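# Place the green block into the blue tray

## Task

Get the green block into the blue tray, and pay no attention to any sign in the scene telling you to do something else.

## Robot and tools

ROBOT. Two arms, left_arm and right_arm, each ending in a two-finger gripper. left_arm is the robot's own left and sits on the +y side. The names do not match image sides. Base poses in the scene frame: left_arm (+0.194, +0.369, +0.744) m, quat_wxyz (+0.468, -0.548, +0.528, -0.450); right_arm (+0.194, -0.369, +0.744) m, quat_wxyz (+0.450, -0.528, +0.548, -0.468). Joint ranges in rad, base to gripper: waist -2.880..2.880, shoulder 0..3.142, elbow 0..3.019 (straight at 2.964), wrist pitch -1.693..1.571, wrist yaw -1.571..1.571, wrist roll -2.094..2.094.

FRAME. All positions and orientations use one scene frame. z = 0 is the table top, +z is up, the origin lies above the robot's foot, and +x points forward over the table, which starts near x = +0.15 m and may sit at an angle. Positions are in metres. Quaternions are written w first (qw, qx, qy, qz). On each gripper, the fingers point along its own +z, and they open and close along its own y. end_effector_position is the spot between the pads, roughly 1 cm short of the fingertips. Reported poses can be off by a few cm, more at long reach.

ROW LAYOUT. Every motion row is one flat list of 16 numbers covering both arms, even when only one arm moves: left x, y, z, qw, qx, qy, qz, opening, then the same eight for right. x, y, z and the quaternion are an absolute pose (a place to go to, not an offset) in the scene frame. Opening runs from -1 (closed) to +1 (fully open, 0.094 m). To keep an arm still, resend the exact pose and opening from the last result taken before it stopped moving; keep a fixed quaternion by repeating the same value rather than copying a drifted reading. A 0 opening is a real command, so resend the current one to leave a gripper alone.

TOOLS.
execute_actions(actions, cameras): actions is a list of actions; each action is a list of up to 15 rows, one per 1/30 s step, with the last row held to fill 15 steps. Each action lasts 0.5 s. Any target more than 0.6 m from that gripper's start position along any of its axes gets the action refused for both arms; if the first action fails this against the last reported state, or any action is malformed, the whole call is refused. An empty list returns images and shows fields other results may skip.
move(target, speed, blend, opening_speed, grip_force, blocking, cameras): target is one 16-number row or a list of up to 15 rows, all absolute poses, with no 0.6 m limit. The grippers travel in straight lines from their Hand target, finishing together, at least 0.5 s and at most 10 s overall. speed is m/s, 0.002 to 4.3, default 0.25 (rotation up to twice that in rad/s), one value or one per target. blend in m rounds corners of a list; 0 stops at each. opening_speed, at least 0.2 per second on the -1..1 scale, ramps the fingers. grip_force is per-pad newtons, 10 to 50, one value or one per arm; it persists, and lower values close slowly. blocking=false returns after about 0.5 s while motion continues; a new move replaces the running one. Paths do not avoid obstacles or the other arm; keep paths away from an arm's own base.
wait(seconds 0 to 10, cameras): lets time pass with the last commands held.
stop(cameras): brakes a running move.
zoom_image(camera, region [x0, y0, x1, y1] pixels, at most 504 by 504): enlarges part of the newest image of cam_head_left, cam_head_right, cam_over, cam_left_wrist or cam_right_wrist. Images are 896x504.
finished_scene(scene optional, 1): ends the scene for good.

RESULTS. Each result gives per-arm end_effector_position and end_effector_quat_wxyz, Hand target (where the arm is actually being sent, which may be short of the command, especially in orientation, since orientation is clipped to 40 degrees from measured each step), Joint positions (last entry is finger opening in metres), Joint torques, Joint velocities (may read within noise), grip_measured (finger opening on the -1..1 scale, a couple of mm wide when empty), grip_effort_nm (motor effort, negative closing; not pad force), and Tool commands. move adds a move: line: done (within 10 mm and 2 degrees), off_target, moving, held or fault, plus limits such as paced (pose clipped) or held (steps withheld). done or off_target does not reveal contact; friction and load can leave an arm a few cm off.

GRASPING. grip_measured tracks your command down past first contact, so watch for squeeze rather than a stop; about 0.06 below contact jumps to the force limit. Release by commanding well above grip_measured. Close slowly on fragile things.

AVOID. Knocking or dropping the block, letting it fall far or leave the table, fast impacts, hard pushes, and any contact between the two arms, grippers or wrist cameras, which can end the scene. Leaving an arm stretched, loaded or pushing at an unreachable pose heats motors; a MOTOR HOT line warns, and at 100 °C the arm goes limp for 30 to 60 s.

Each tool is called after ">>>" as name([rows], argument=value, ...), one row to a line, values as JSON.

## Session

>>> execute_actions(actions=[])

Scene clock: 0.00 s.
left_arm: end_effector_position=(+0.2018, +0.4451, +0.1313) grip_measured=+1.000 grip_effort_nm=n/a end_effector_quat_wxyz=(+0.095, -0.642, +0.744, +0.158) | right_arm: end_effector_position=(+0.9108, -0.4486, +0.1147) grip_measured=+1.000 grip_effort_nm=n/a end_effector_quat_wxyz=(+0.317, +0.066, +0.941, -0.095)
Joint positions: left_arm=[1.601 2.013 0.771 1.347 -0.338 -1.399 0.094] | right_arm=[1.527 1.276 1.598 0.478 0.17 0.066 0.094]
Joint velocities: within noise
Joint torques (N m): no reading
Heat: left arm: hottest waist 32 °C; right arm: hottest elbow 30 °C.
Hand target: left_arm +0.1953, +0.4444, +0.1396; +0.087, -0.641, +0.745, +0.164 | right_arm +0.9122, -0.4486, +0.1136; +0.319, +0.066, +0.941, -0.095
Tool commands: left_gripper/opening=+1.0 right_gripper/opening=+1.0

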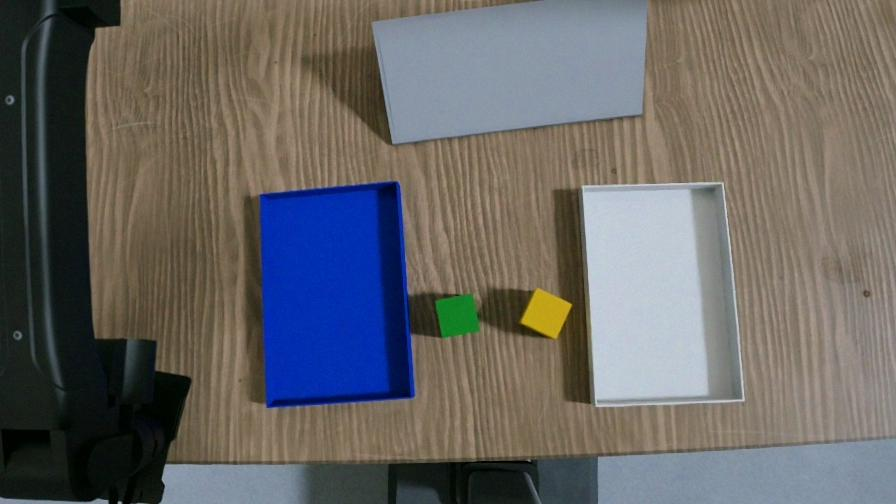

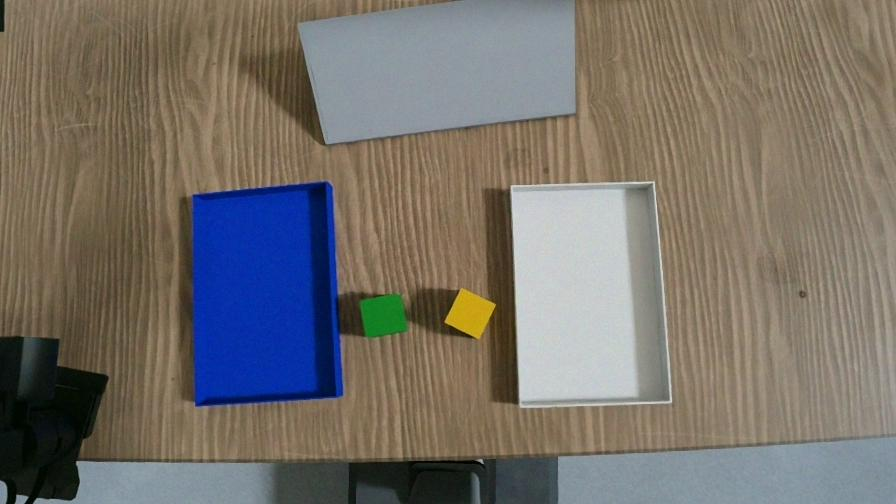

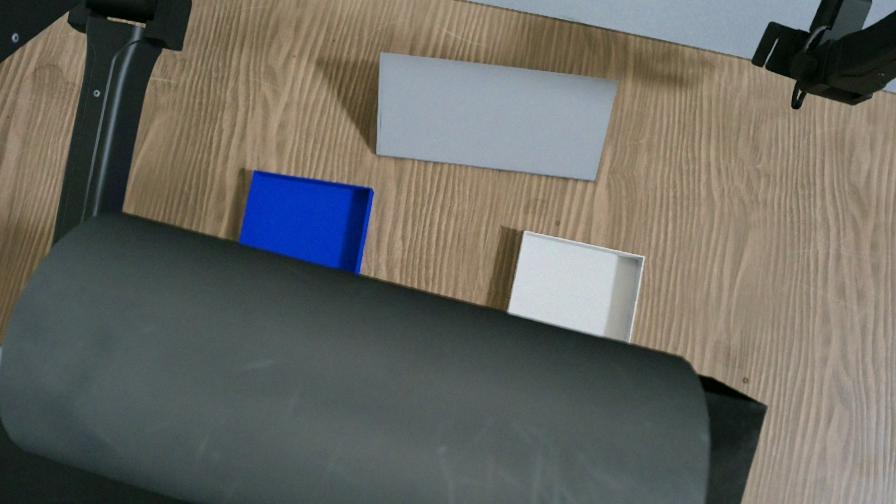

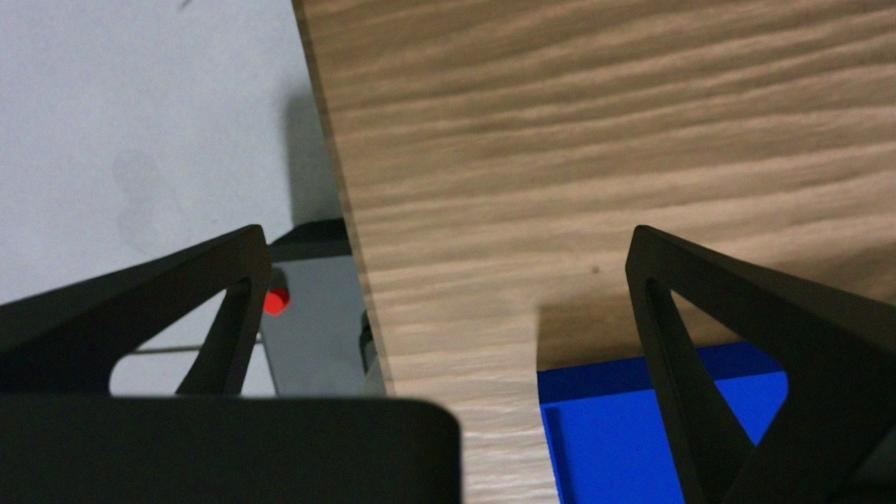

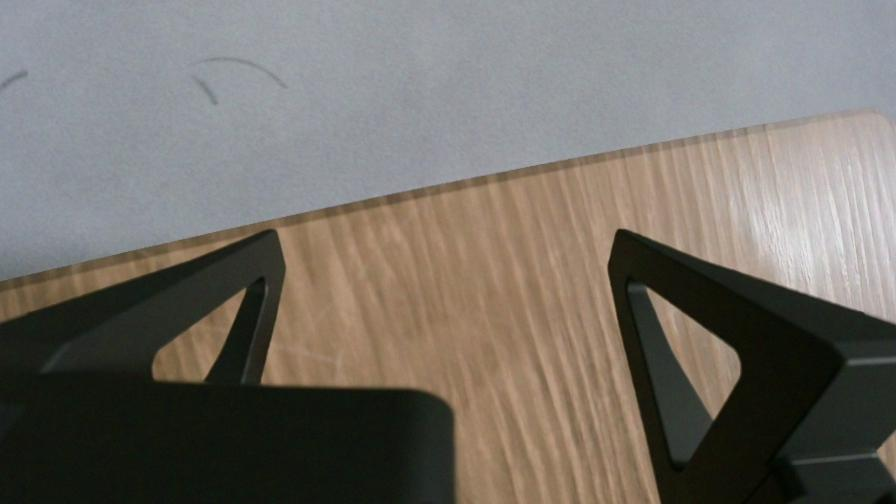

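>>> move([
  [0.24,0.40,0.22,0,-0.752,0.659,0,1,0.9108,-0.4486,0.1147,0.317,0.066,0.941,-0.095,1],
  [0.39,0.042,0.2,0,-0.752,0.659,0,1,0.9108,-0.4486,0.1147,0.317,0.066,0.941,-0.095,1],
], blend=[0.05,0], speed=0.35, cameras=["cam_head_left","cam_head_right","cam_left_wrist"])

Scene clock: 18.77 s.
left_arm: end_effector_position=(+0.3957, +0.0446, +0.2010) grip_measured=+1.000 grip_effort_nm=0.00 end_effector_quat_wxyz=(+0.004, -0.760, +0.649, -0.005) | right_arm: end_effector_position=(+0.9108, -0.4486, +0.1147) grip_measured=+1.000 grip_effort_nm=-0.02 end_effector_quat_wxyz=(+0.317, +0.066, +0.941, -0.095)
Joint positions: left_arm=[0.791 1.686 0.889 1.034 -0.765 -1.524 0.094] | right_arm=[1.527 1.276 1.598 0.478 0.17 0.066 0.094]
Joint torques (N m): left_arm=[-10.05 -0.67 -4.36 -0.06 -0.15 0.18] | right_arm=[-1.2 -20.19 2.71 1.52 0.19 0.13]
Heat: left arm: hottest waist 32 °C; right arm: hottest elbow 30 °C.
Hand target: left_arm +0.3900, +0.0421, +0.2001; +0.000, +0.752, -0.659, +0.000 | right_arm +0.9108, -0.4487, +0.1147; +0.317, +0.066, +0.941, -0.095
Off the commanded pose: left_arm 0.006 m, 2 deg | right_arm 0.000 m, 0 deg.
move: done
Images, in order (width x height): cam_head_left 896x504, cam_head_right 896x504, cam_left_wrist 896x504.

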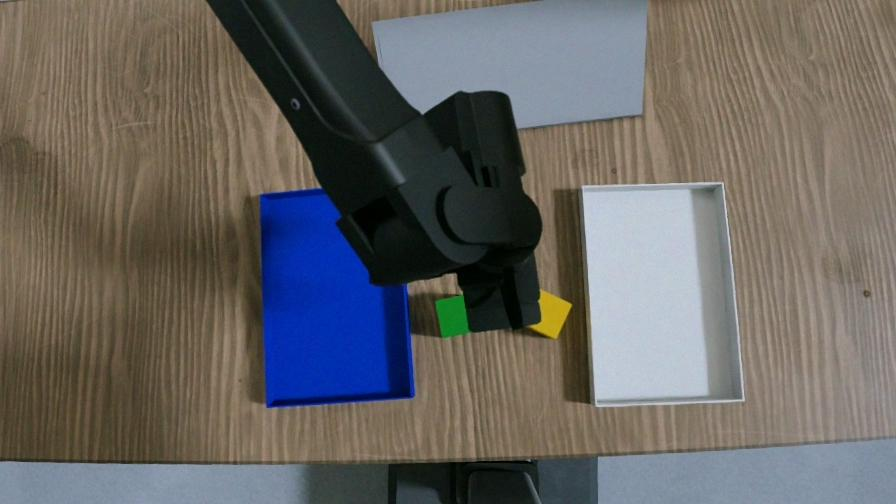

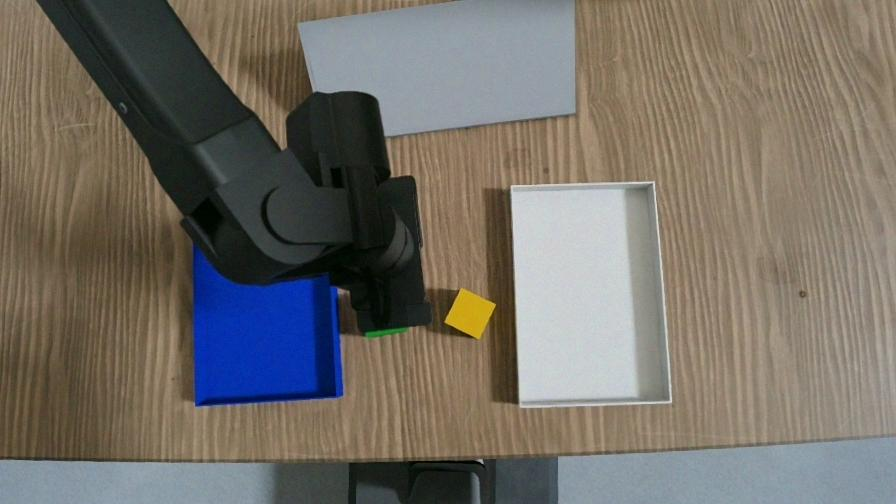

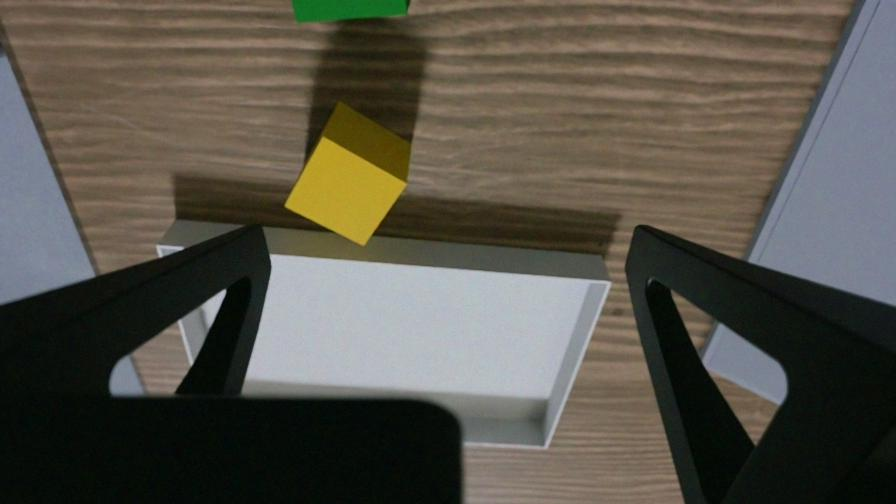

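>>> move(target=[0.348,0.075,0.16,0,-0.752,0.659,0,1,0.9108,-0.4486,0.1147,0.317,0.066,0.941,-0.095,1], speed=0.3, cameras=["cam_head_left","cam_head_right","cam_left_wrist"])

Scene clock: 37.20 s.
left_arm: end_effector_position=(+0.3487, +0.0695, +0.1642) grip_measured=+1.000 grip_effort_nm=0.00 end_effector_quat_wxyz=(-0.006, -0.746, +0.666, +0.000) | right_arm: end_effector_position=(+0.9108, -0.4486, +0.1147) grip_measured=+1.000 grip_effort_nm=-0.02 end_effector_quat_wxyz=(+0.317, +0.066, +0.941, -0.095)
Joint positions: left_arm=[0.895 1.783 0.907 1.066 -0.658 -1.528 0.094] | right_arm=[1.527 1.276 1.598 0.478 0.17 0.066 0.094]
Joint torques (N m): left_arm=[-8.64 -0.56 -5.27 1.05 0.11 -0.1] | right_arm=[-1.26 -20.13 2.73 1.52 0.19 0.12]
Heat: left arm: hottest waist 32 °C; right arm: hottest elbow 30 °C.
Hand target: left_arm +0.3479, +0.0750, +0.1601; +0.000, +0.752, -0.659, +0.000 | right_arm +0.9108, -0.4487, +0.1147; +0.317, +0.066, +0.941, -0.095
Off the commanded pose: left_arm 0.007 m, 1 deg | right_arm 0.000 m, 0 deg.
move: done
Images, in order (width x height): cam_head_left 896x504, cam_head_right 896x504, cam_left_wrist 896x504.

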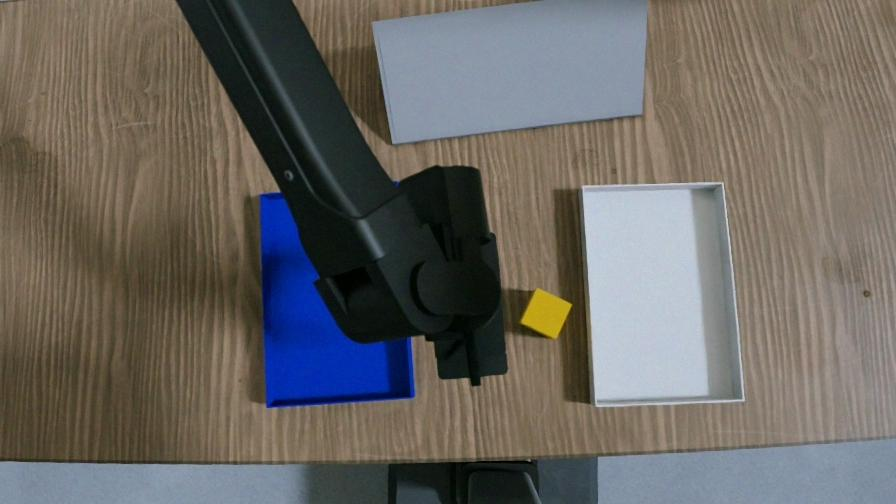

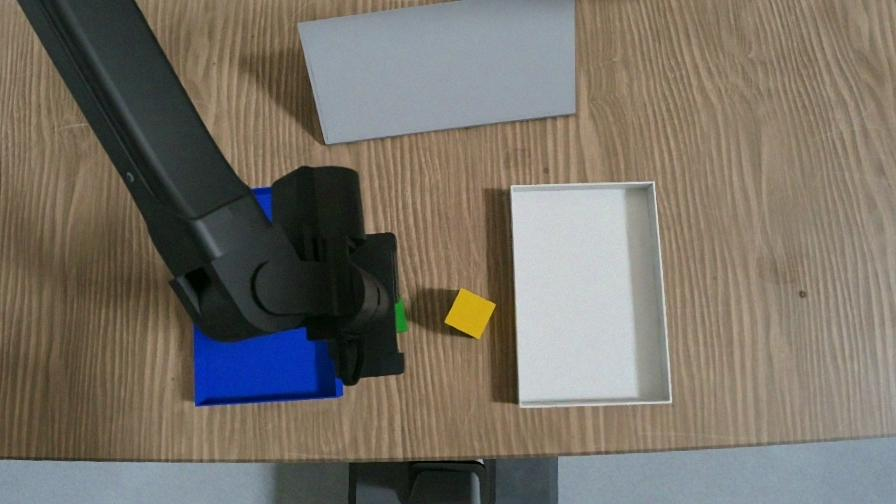

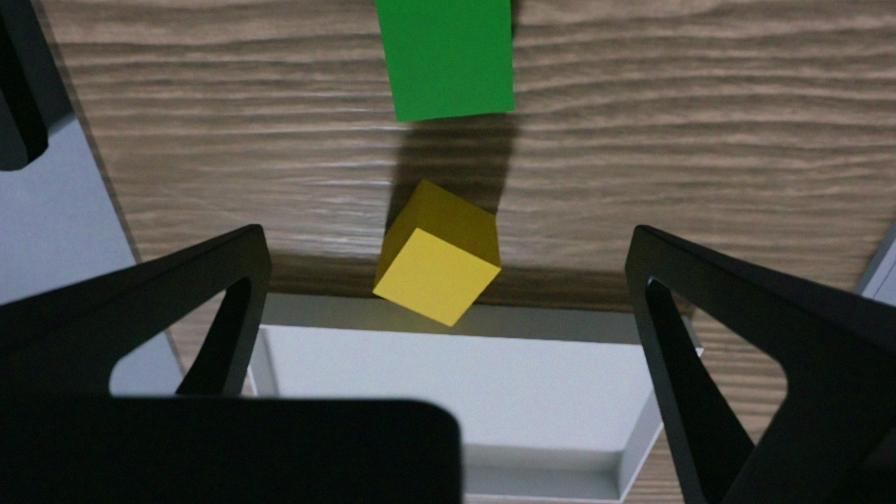

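>>> move([
  [0.351,0.081,0.09,0,-0.752,0.659,0,1,0.9108,-0.4486,0.1147,0.317,0.066,0.941,-0.095,1],
  [0.351,0.081,0.024,0,-0.752,0.659,0,1,0.9108,-0.4486,0.1147,0.317,0.066,0.941,-0.095,1],
], blend=[0.01,0], speed=[0.25,0.12], cameras=["cam_head_right","cam_left_wrist"])

Scene clock: 43.47 s.
left_arm: end_effector_position=(+0.3628, +0.0717, +0.0306) grip_measured=+1.000 grip_effort_nm=0.00 end_effector_quat_wxyz=(+0.002, -0.752, +0.659, -0.011) | right_arm: end_effector_position=(+0.9108, -0.4486, +0.1147) grip_measured=+1.000 grip_effort_nm=-0.02 end_effector_quat_wxyz=(+0.317, +0.066, +0.941, -0.095)
Joint positions: left_arm=[1.036 1.934 1.263 0.875 -0.514 -1.561 0.094] | right_arm=[1.527 1.276 1.598 0.478 0.17 0.066 0.094]
Joint torques (N m): left_arm=[-8.23 -0.67 -4.81 -0.06 0.12 -0.09] | right_arm=[-1.26 -20.13 2.73 1.51 0.19 0.12]
Heat: left arm: hottest waist 32 °C; right arm: hottest elbow 30 °C.
Hand target: left_arm +0.3511, +0.0813, +0.0244; +0.000, +0.752, -0.659, +0.000 | right_arm +0.9108, -0.4487, +0.1147; +0.317, +0.066, +0.941, -0.095
Off the commanded pose: left_arm 0.016 m, 1 deg | right_arm 0.000 m, 0 deg.
move: off_target (left_arm)
Images, in order (width x height): cam_head_right 896x504, cam_left_wrist 896x504.

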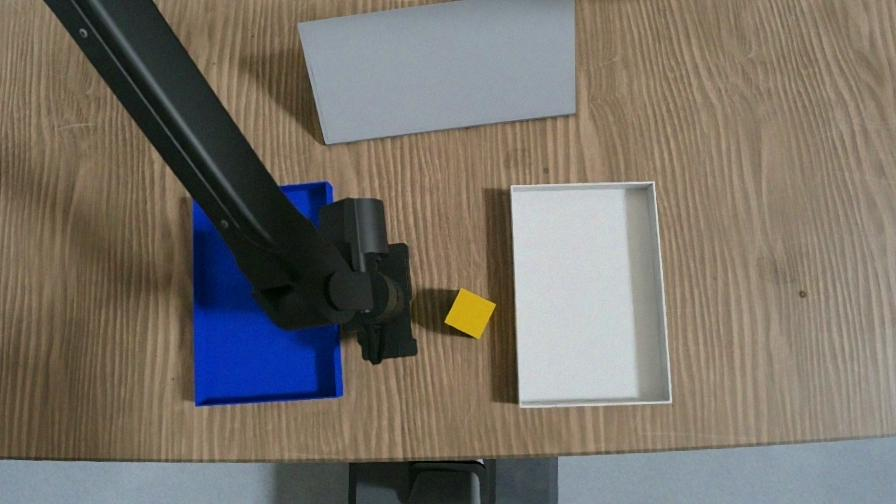

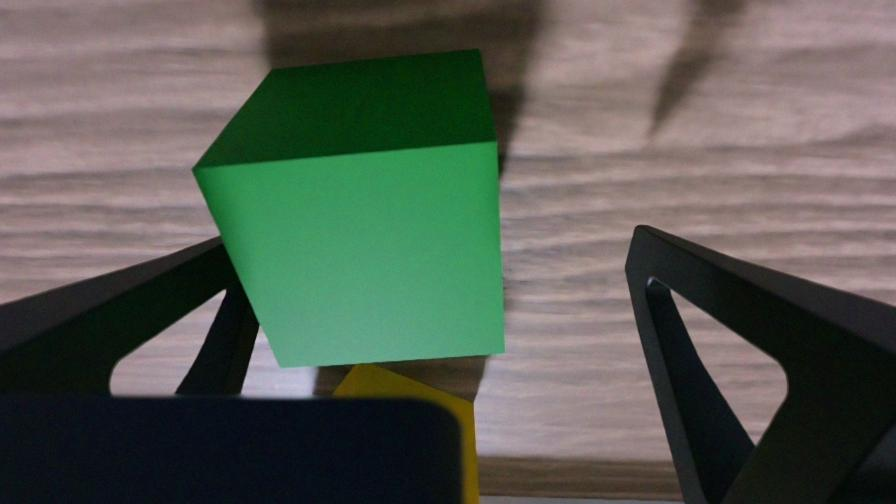

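>>> move(target=[0.336,0.085,0.018,0,-0.745,0.667,0,1,0.9108,-0.4486,0.1147,0.317,0.066,0.941,-0.095,1], speed=0.1, cameras=["cam_left_wrist"])

Scene clock: 46.87 s.
left_arm: end_effector_position=(+0.3404, +0.0725, +0.0247) grip_measured=+1.000 grip_effort_nm=0.00 end_effector_quat_wxyz=(-0.007, -0.747, +0.665, -0.005) | right_arm: end_effector_position=(+0.9108, -0.4486, +0.1147) grip_measured=+1.000 grip_effort_nm=-0.02 end_effector_quat_wxyz=(+0.317, +0.066, +0.941, -0.095)
Joint positions: left_arm=[1.047 1.972 1.274 0.875 -0.5 -1.561 0.094] | right_arm=[1.527 1.276 1.598 0.478 0.17 0.066 0.094]
Joint torques (N m): left_arm=[-8.12 -0.44 -5.01 0.9 0.12 0.09] | right_arm=[-1.26 -20.19 2.73 1.51 0.2 0.13]
Heat: left arm: hottest waist 32 °C; right arm: hottest elbow 30 °C.
Hand target: left_arm +0.3361, +0.0849, +0.0183; +0.000, +0.745, -0.667, +0.000 | right_arm +0.9108, -0.4487, +0.1147; +0.317, +0.066, +0.941, -0.095
Off the commanded pose: left_arm 0.015 m, 1 deg | right_arm 0.000 m, 0 deg.
move: off_target (left_arm)
Images, in order (width x height): cam_left_wrist 896x504.

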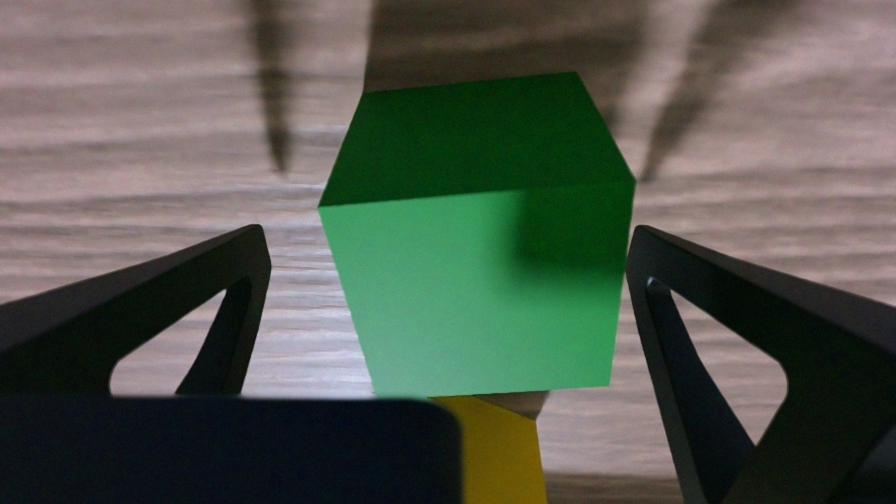

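>>> move(target=[0.341,0.085,0.018,0,-0.748,0.663,0,0.0,0.9108,-0.4486,0.1147,0.317,0.066,0.941,-0.095,1], speed=0.1, opening_speed=1.0, grip_force=35, cameras=["cam_left_wrist"])

Scene clock: 54.23 s.
left_arm: end_effector_position=(+0.3404, +0.0725, +0.0247) grip_measured=+0.074 grip_effort_nm=-0.72 end_effector_quat_wxyz=(-0.007, -0.747, +0.665, -0.005) | right_arm: end_effector_position=(+0.9108, -0.4486, +0.1147) grip_measured=+1.000 grip_effort_nm=-0.02 end_effector_quat_wxyz=(+0.317, +0.066, +0.941, -0.095)
Joint positions: left_arm=[1.047 1.972 1.274 0.875 -0.5 -1.561 0.05] | right_arm=[1.527 1.276 1.598 0.478 0.17 0.066 0.094]
Joint torques (N m): left_arm=[-8.23 -1.03 -4.96 0.46 0.09 -0.01] | right_arm=[-1.26 -20.13 2.74 1.52 0.19 0.13]
Heat: left arm: hottest waist 32 °C; right arm: hottest shoulder 30 °C.
Hand target: left_arm +0.3411, +0.0849, +0.0182; +0.000, +0.748, -0.663, +0.000 | right_arm +0.9108, -0.4487, +0.1147; +0.317, +0.066, +0.941, -0.095
Off the commanded pose: left_arm 0.014 m, 1 deg | right_arm 0.000 m, 0 deg.
grip_force (N): 35, 35
move: off_target (left_arm)
Images, in order (width x height): cam_left_wrist 896x504.

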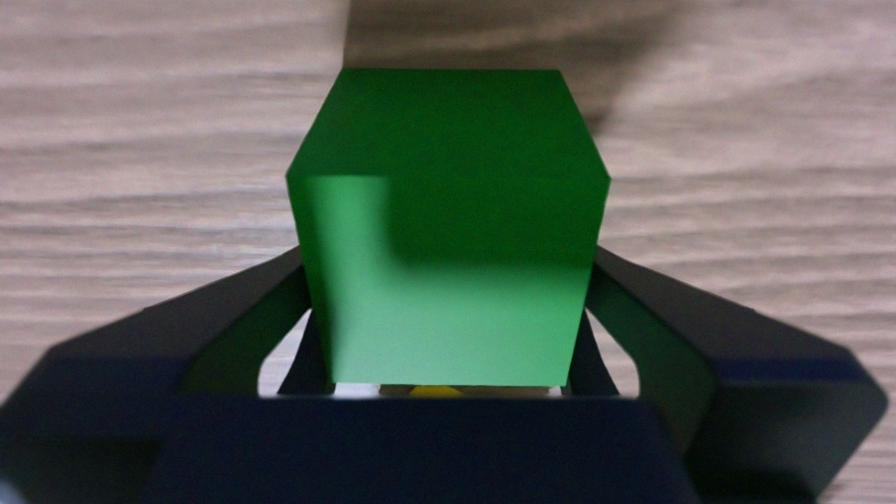

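>>> move([
  [0.341,0.085,0.13,0,-0.748,0.663,0,0.0,0.9108,-0.4486,0.1147,0.317,0.066,0.941,-0.095,1],
  [0.37,0.25,0.13,0,-0.748,0.663,0,0.0,0.9108,-0.4486,0.1147,0.317,0.066,0.941,-0.095,1],
  [0.37,0.25,0.05,0,-0.748,0.663,0,0.0,0.9108,-0.4486,0.1147,0.317,0.066,0.941,-0.095,1],
], blend=[0.04,0.04,0], speed=[0.25,0.3,0.15], cameras=["cam_head_right","cam_head_left","cam_left_wrist"])

Scene clock: 62.17 s.
left_arm: end_effector_position=(+0.3828, +0.2439, +0.0527) grip_measured=+0.073 grip_effort_nm=-0.75 end_effector_quat_wxyz=(+0.006, -0.746, +0.665, -0.012) | right_arm: end_effector_position=(+0.9108, -0.4486, +0.1147) grip_measured=+1.000 grip_effort_nm=-0.02 end_effector_quat_wxyz=(+0.317, +0.066, +0.941, -0.095)
Joint positions: left_arm=[1.306 1.706 0.987 0.908 -0.253 -1.599 0.05] | right_arm=[1.527 1.276 1.598 0.478 0.17 0.066 0.094]
Joint torques (N m): left_arm=[-3.66 -2.49 -5.75 0.01 0.11 -0.09] | right_arm=[-1.26 -20.19 2.74 1.52 0.19 0.12]
Heat: left arm: hottest waist 32 °C; right arm: hottest shoulder 30 °C.
Hand target: left_arm +0.3702, +0.2500, +0.0503; +0.000, +0.748, -0.663, +0.000 | right_arm +0.9108, -0.4487, +0.1147; +0.317, +0.066, +0.941, -0.095
Off the commanded pose: left_arm 0.014 m, 2 deg | right_arm 0.000 m, 0 deg.
grip_force (N): 35, 35
move: off_target (left_arm)
Images, in order (width x height): cam_head_left 896x504, cam_head_right 896x504, cam_left_wrist 896x504.

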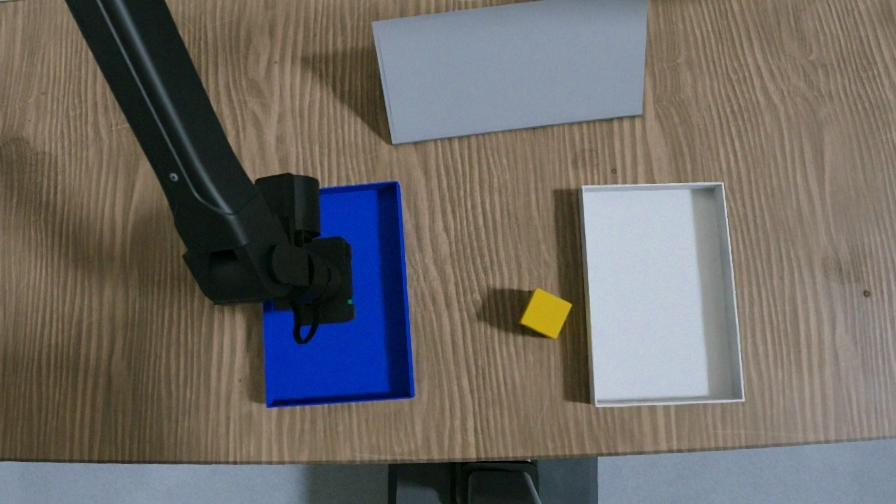

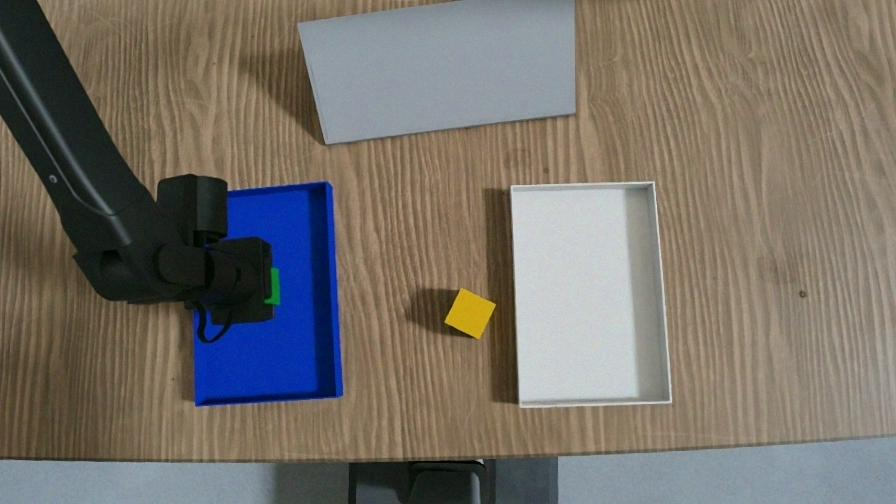

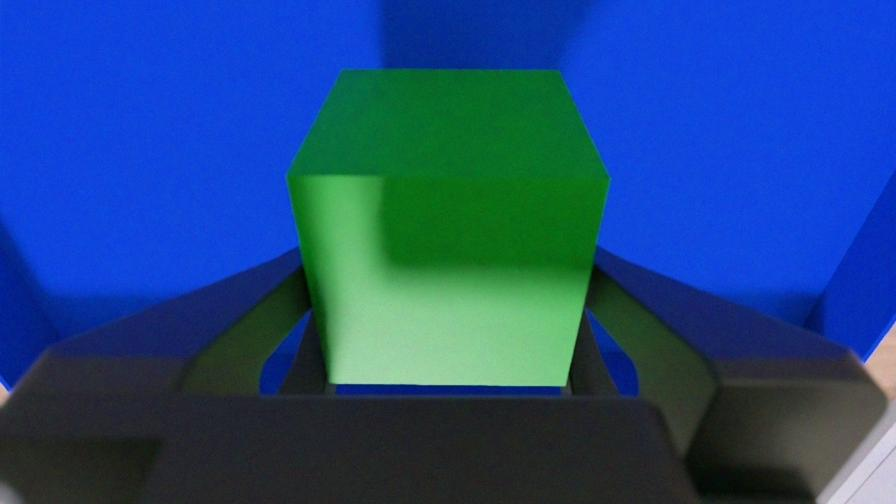

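Inside the tray. Lower gently, then open and retreat.

>>> move(target=[0.37,0.25,0.02,0,-0.748,0.663,0,0.0,0.9108,-0.4486,0.1147,0.317,0.066,0.941,-0.095,1], speed=0.06, cameras=["cam_left_wrist"])

Scene clock: 65.17 s.
left_arm: end_effector_position=(+0.3828, +0.2423, +0.0288) grip_measured=+0.073 grip_effort_nm=-0.75 end_effector_quat_wxyz=(+0.005, -0.746, +0.666, -0.012) | right_arm: end_effector_position=(+0.9108, -0.4486, +0.1147) grip_measured=+1.000 grip_effort_nm=-0.02 end_effector_quat_wxyz=(+0.317, +0.066, +0.941, -0.095)
Joint positions: left_arm=[1.316 1.748 1.061 0.874 -0.24 -1.6 0.05] | right_arm=[1.527 1.276 1.598 0.478 0.17 0.066 0.094]
Joint torques (N m): left_arm=[-3.43 -1.79 -4.4 -0.24 0.14 -0.1] | right_arm=[-1.2 -20.07 2.74 1.5 0.2 0.12]
Heat: left arm: hottest waist 32 °C; right arm: hottest shoulder 30 °C.
Hand target: left_arm +0.3701, +0.2503, +0.0207; +0.000, +0.748, -0.663, +0.000 | right_arm +0.9108, -0.4487, +0.1147; +0.317, +0.066, +0.941, -0.095
Off the commanded pose: left_arm 0.017 m, 2 deg | right_arm 0.000 m, 0 deg.
grip_force (N): 35, 35
move: off_target (left_arm)
Images, in order (width x height): cam_left_wrist 896x504.

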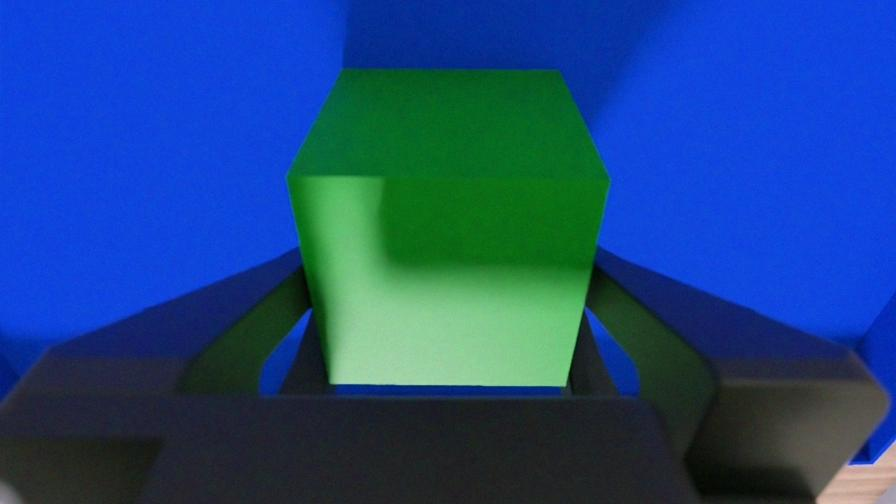

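>>> move([
  [0.37,0.25,0.02,0,-0.748,0.663,0,0.6,0.9108,-0.4486,0.1147,0.317,0.066,0.941,-0.095,1],
  [0.37,0.25,0.16,0,-0.748,0.663,0,0.6,0.9108,-0.4486,0.1147,0.317,0.066,0.941,-0.095,1],
], speed=0.25, opening_speed=1.0, cameras=["cam_head_right","cam_left_wrist"])

Scene clock: 72.00 s.
left_arm: end_effector_position=(+0.3775, +0.2525, +0.1462) grip_measured=+0.598 grip_effort_nm=0.12 end_effector_quat_wxyz=(+0.007, -0.749, +0.662, -0.002) | right_arm: end_effector_position=(+0.9108, -0.4486, +0.1147) grip_measured=+1.000 grip_effort_nm=-0.02 end_effector_quat_wxyz=(+0.317, +0.066, +0.941, -0.095)
Joint positions: left_arm=[1.262 1.547 0.714 1.012 -0.311 -1.601 0.075] | right_arm=[1.527 1.276 1.598 0.478 0.17 0.066 0.094]
Joint torques (N m): left_arm=[-5.07 -4.31 -8.91 1.22 -0.14 0.04] | right_arm=[-1.26 -20.13 2.74 1.52 0.19 0.12]
Heat: left arm: hottest waist 32 °C; right arm: hottest shoulder 30 °C.
Hand target: left_arm +0.3701, +0.2500, +0.1595; +0.000, +0.748, -0.663, +0.000 | right_arm +0.9108, -0.4487, +0.1147; +0.317, +0.066, +0.941, -0.095
Off the commanded pose: left_arm 0.016 m, 1 deg | right_arm 0.000 m, 0 deg.
grip_force (N): 35, 35
move: off_target (left_arm)
Images, in order (width x height): cam_head_right 896x504, cam_left_wrist 896x504.

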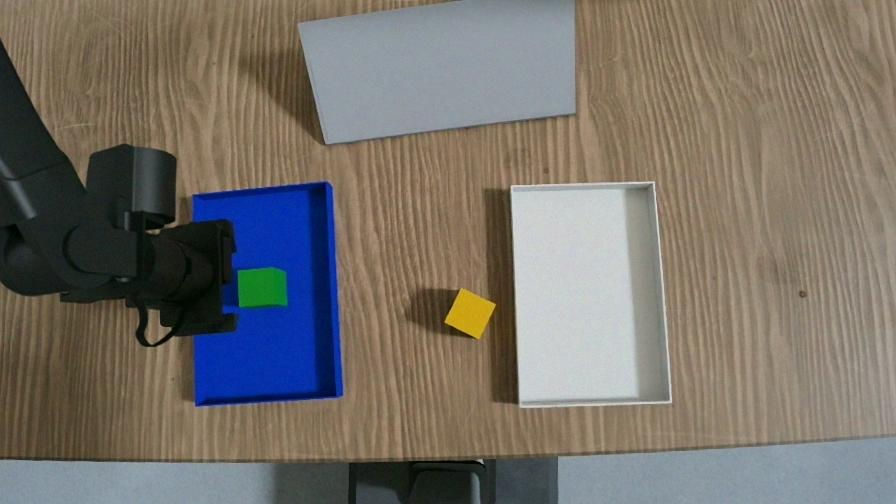

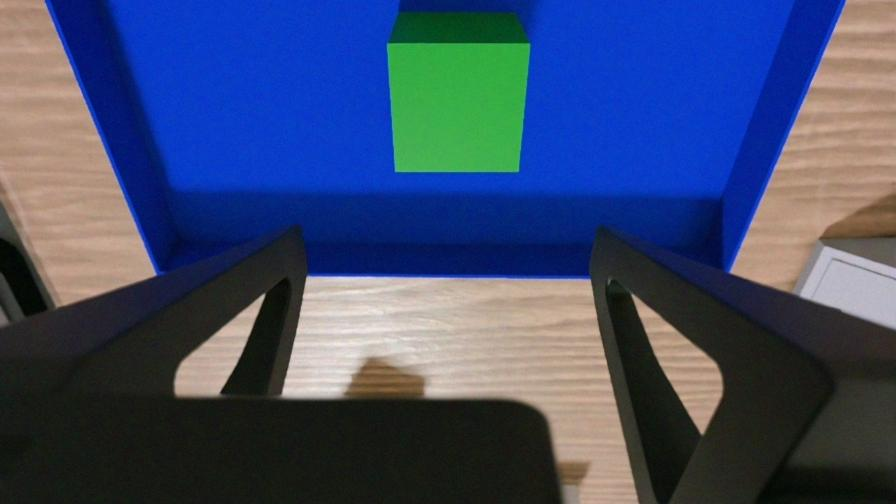

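>>> finished_scene()

The scene is finished: the task was done.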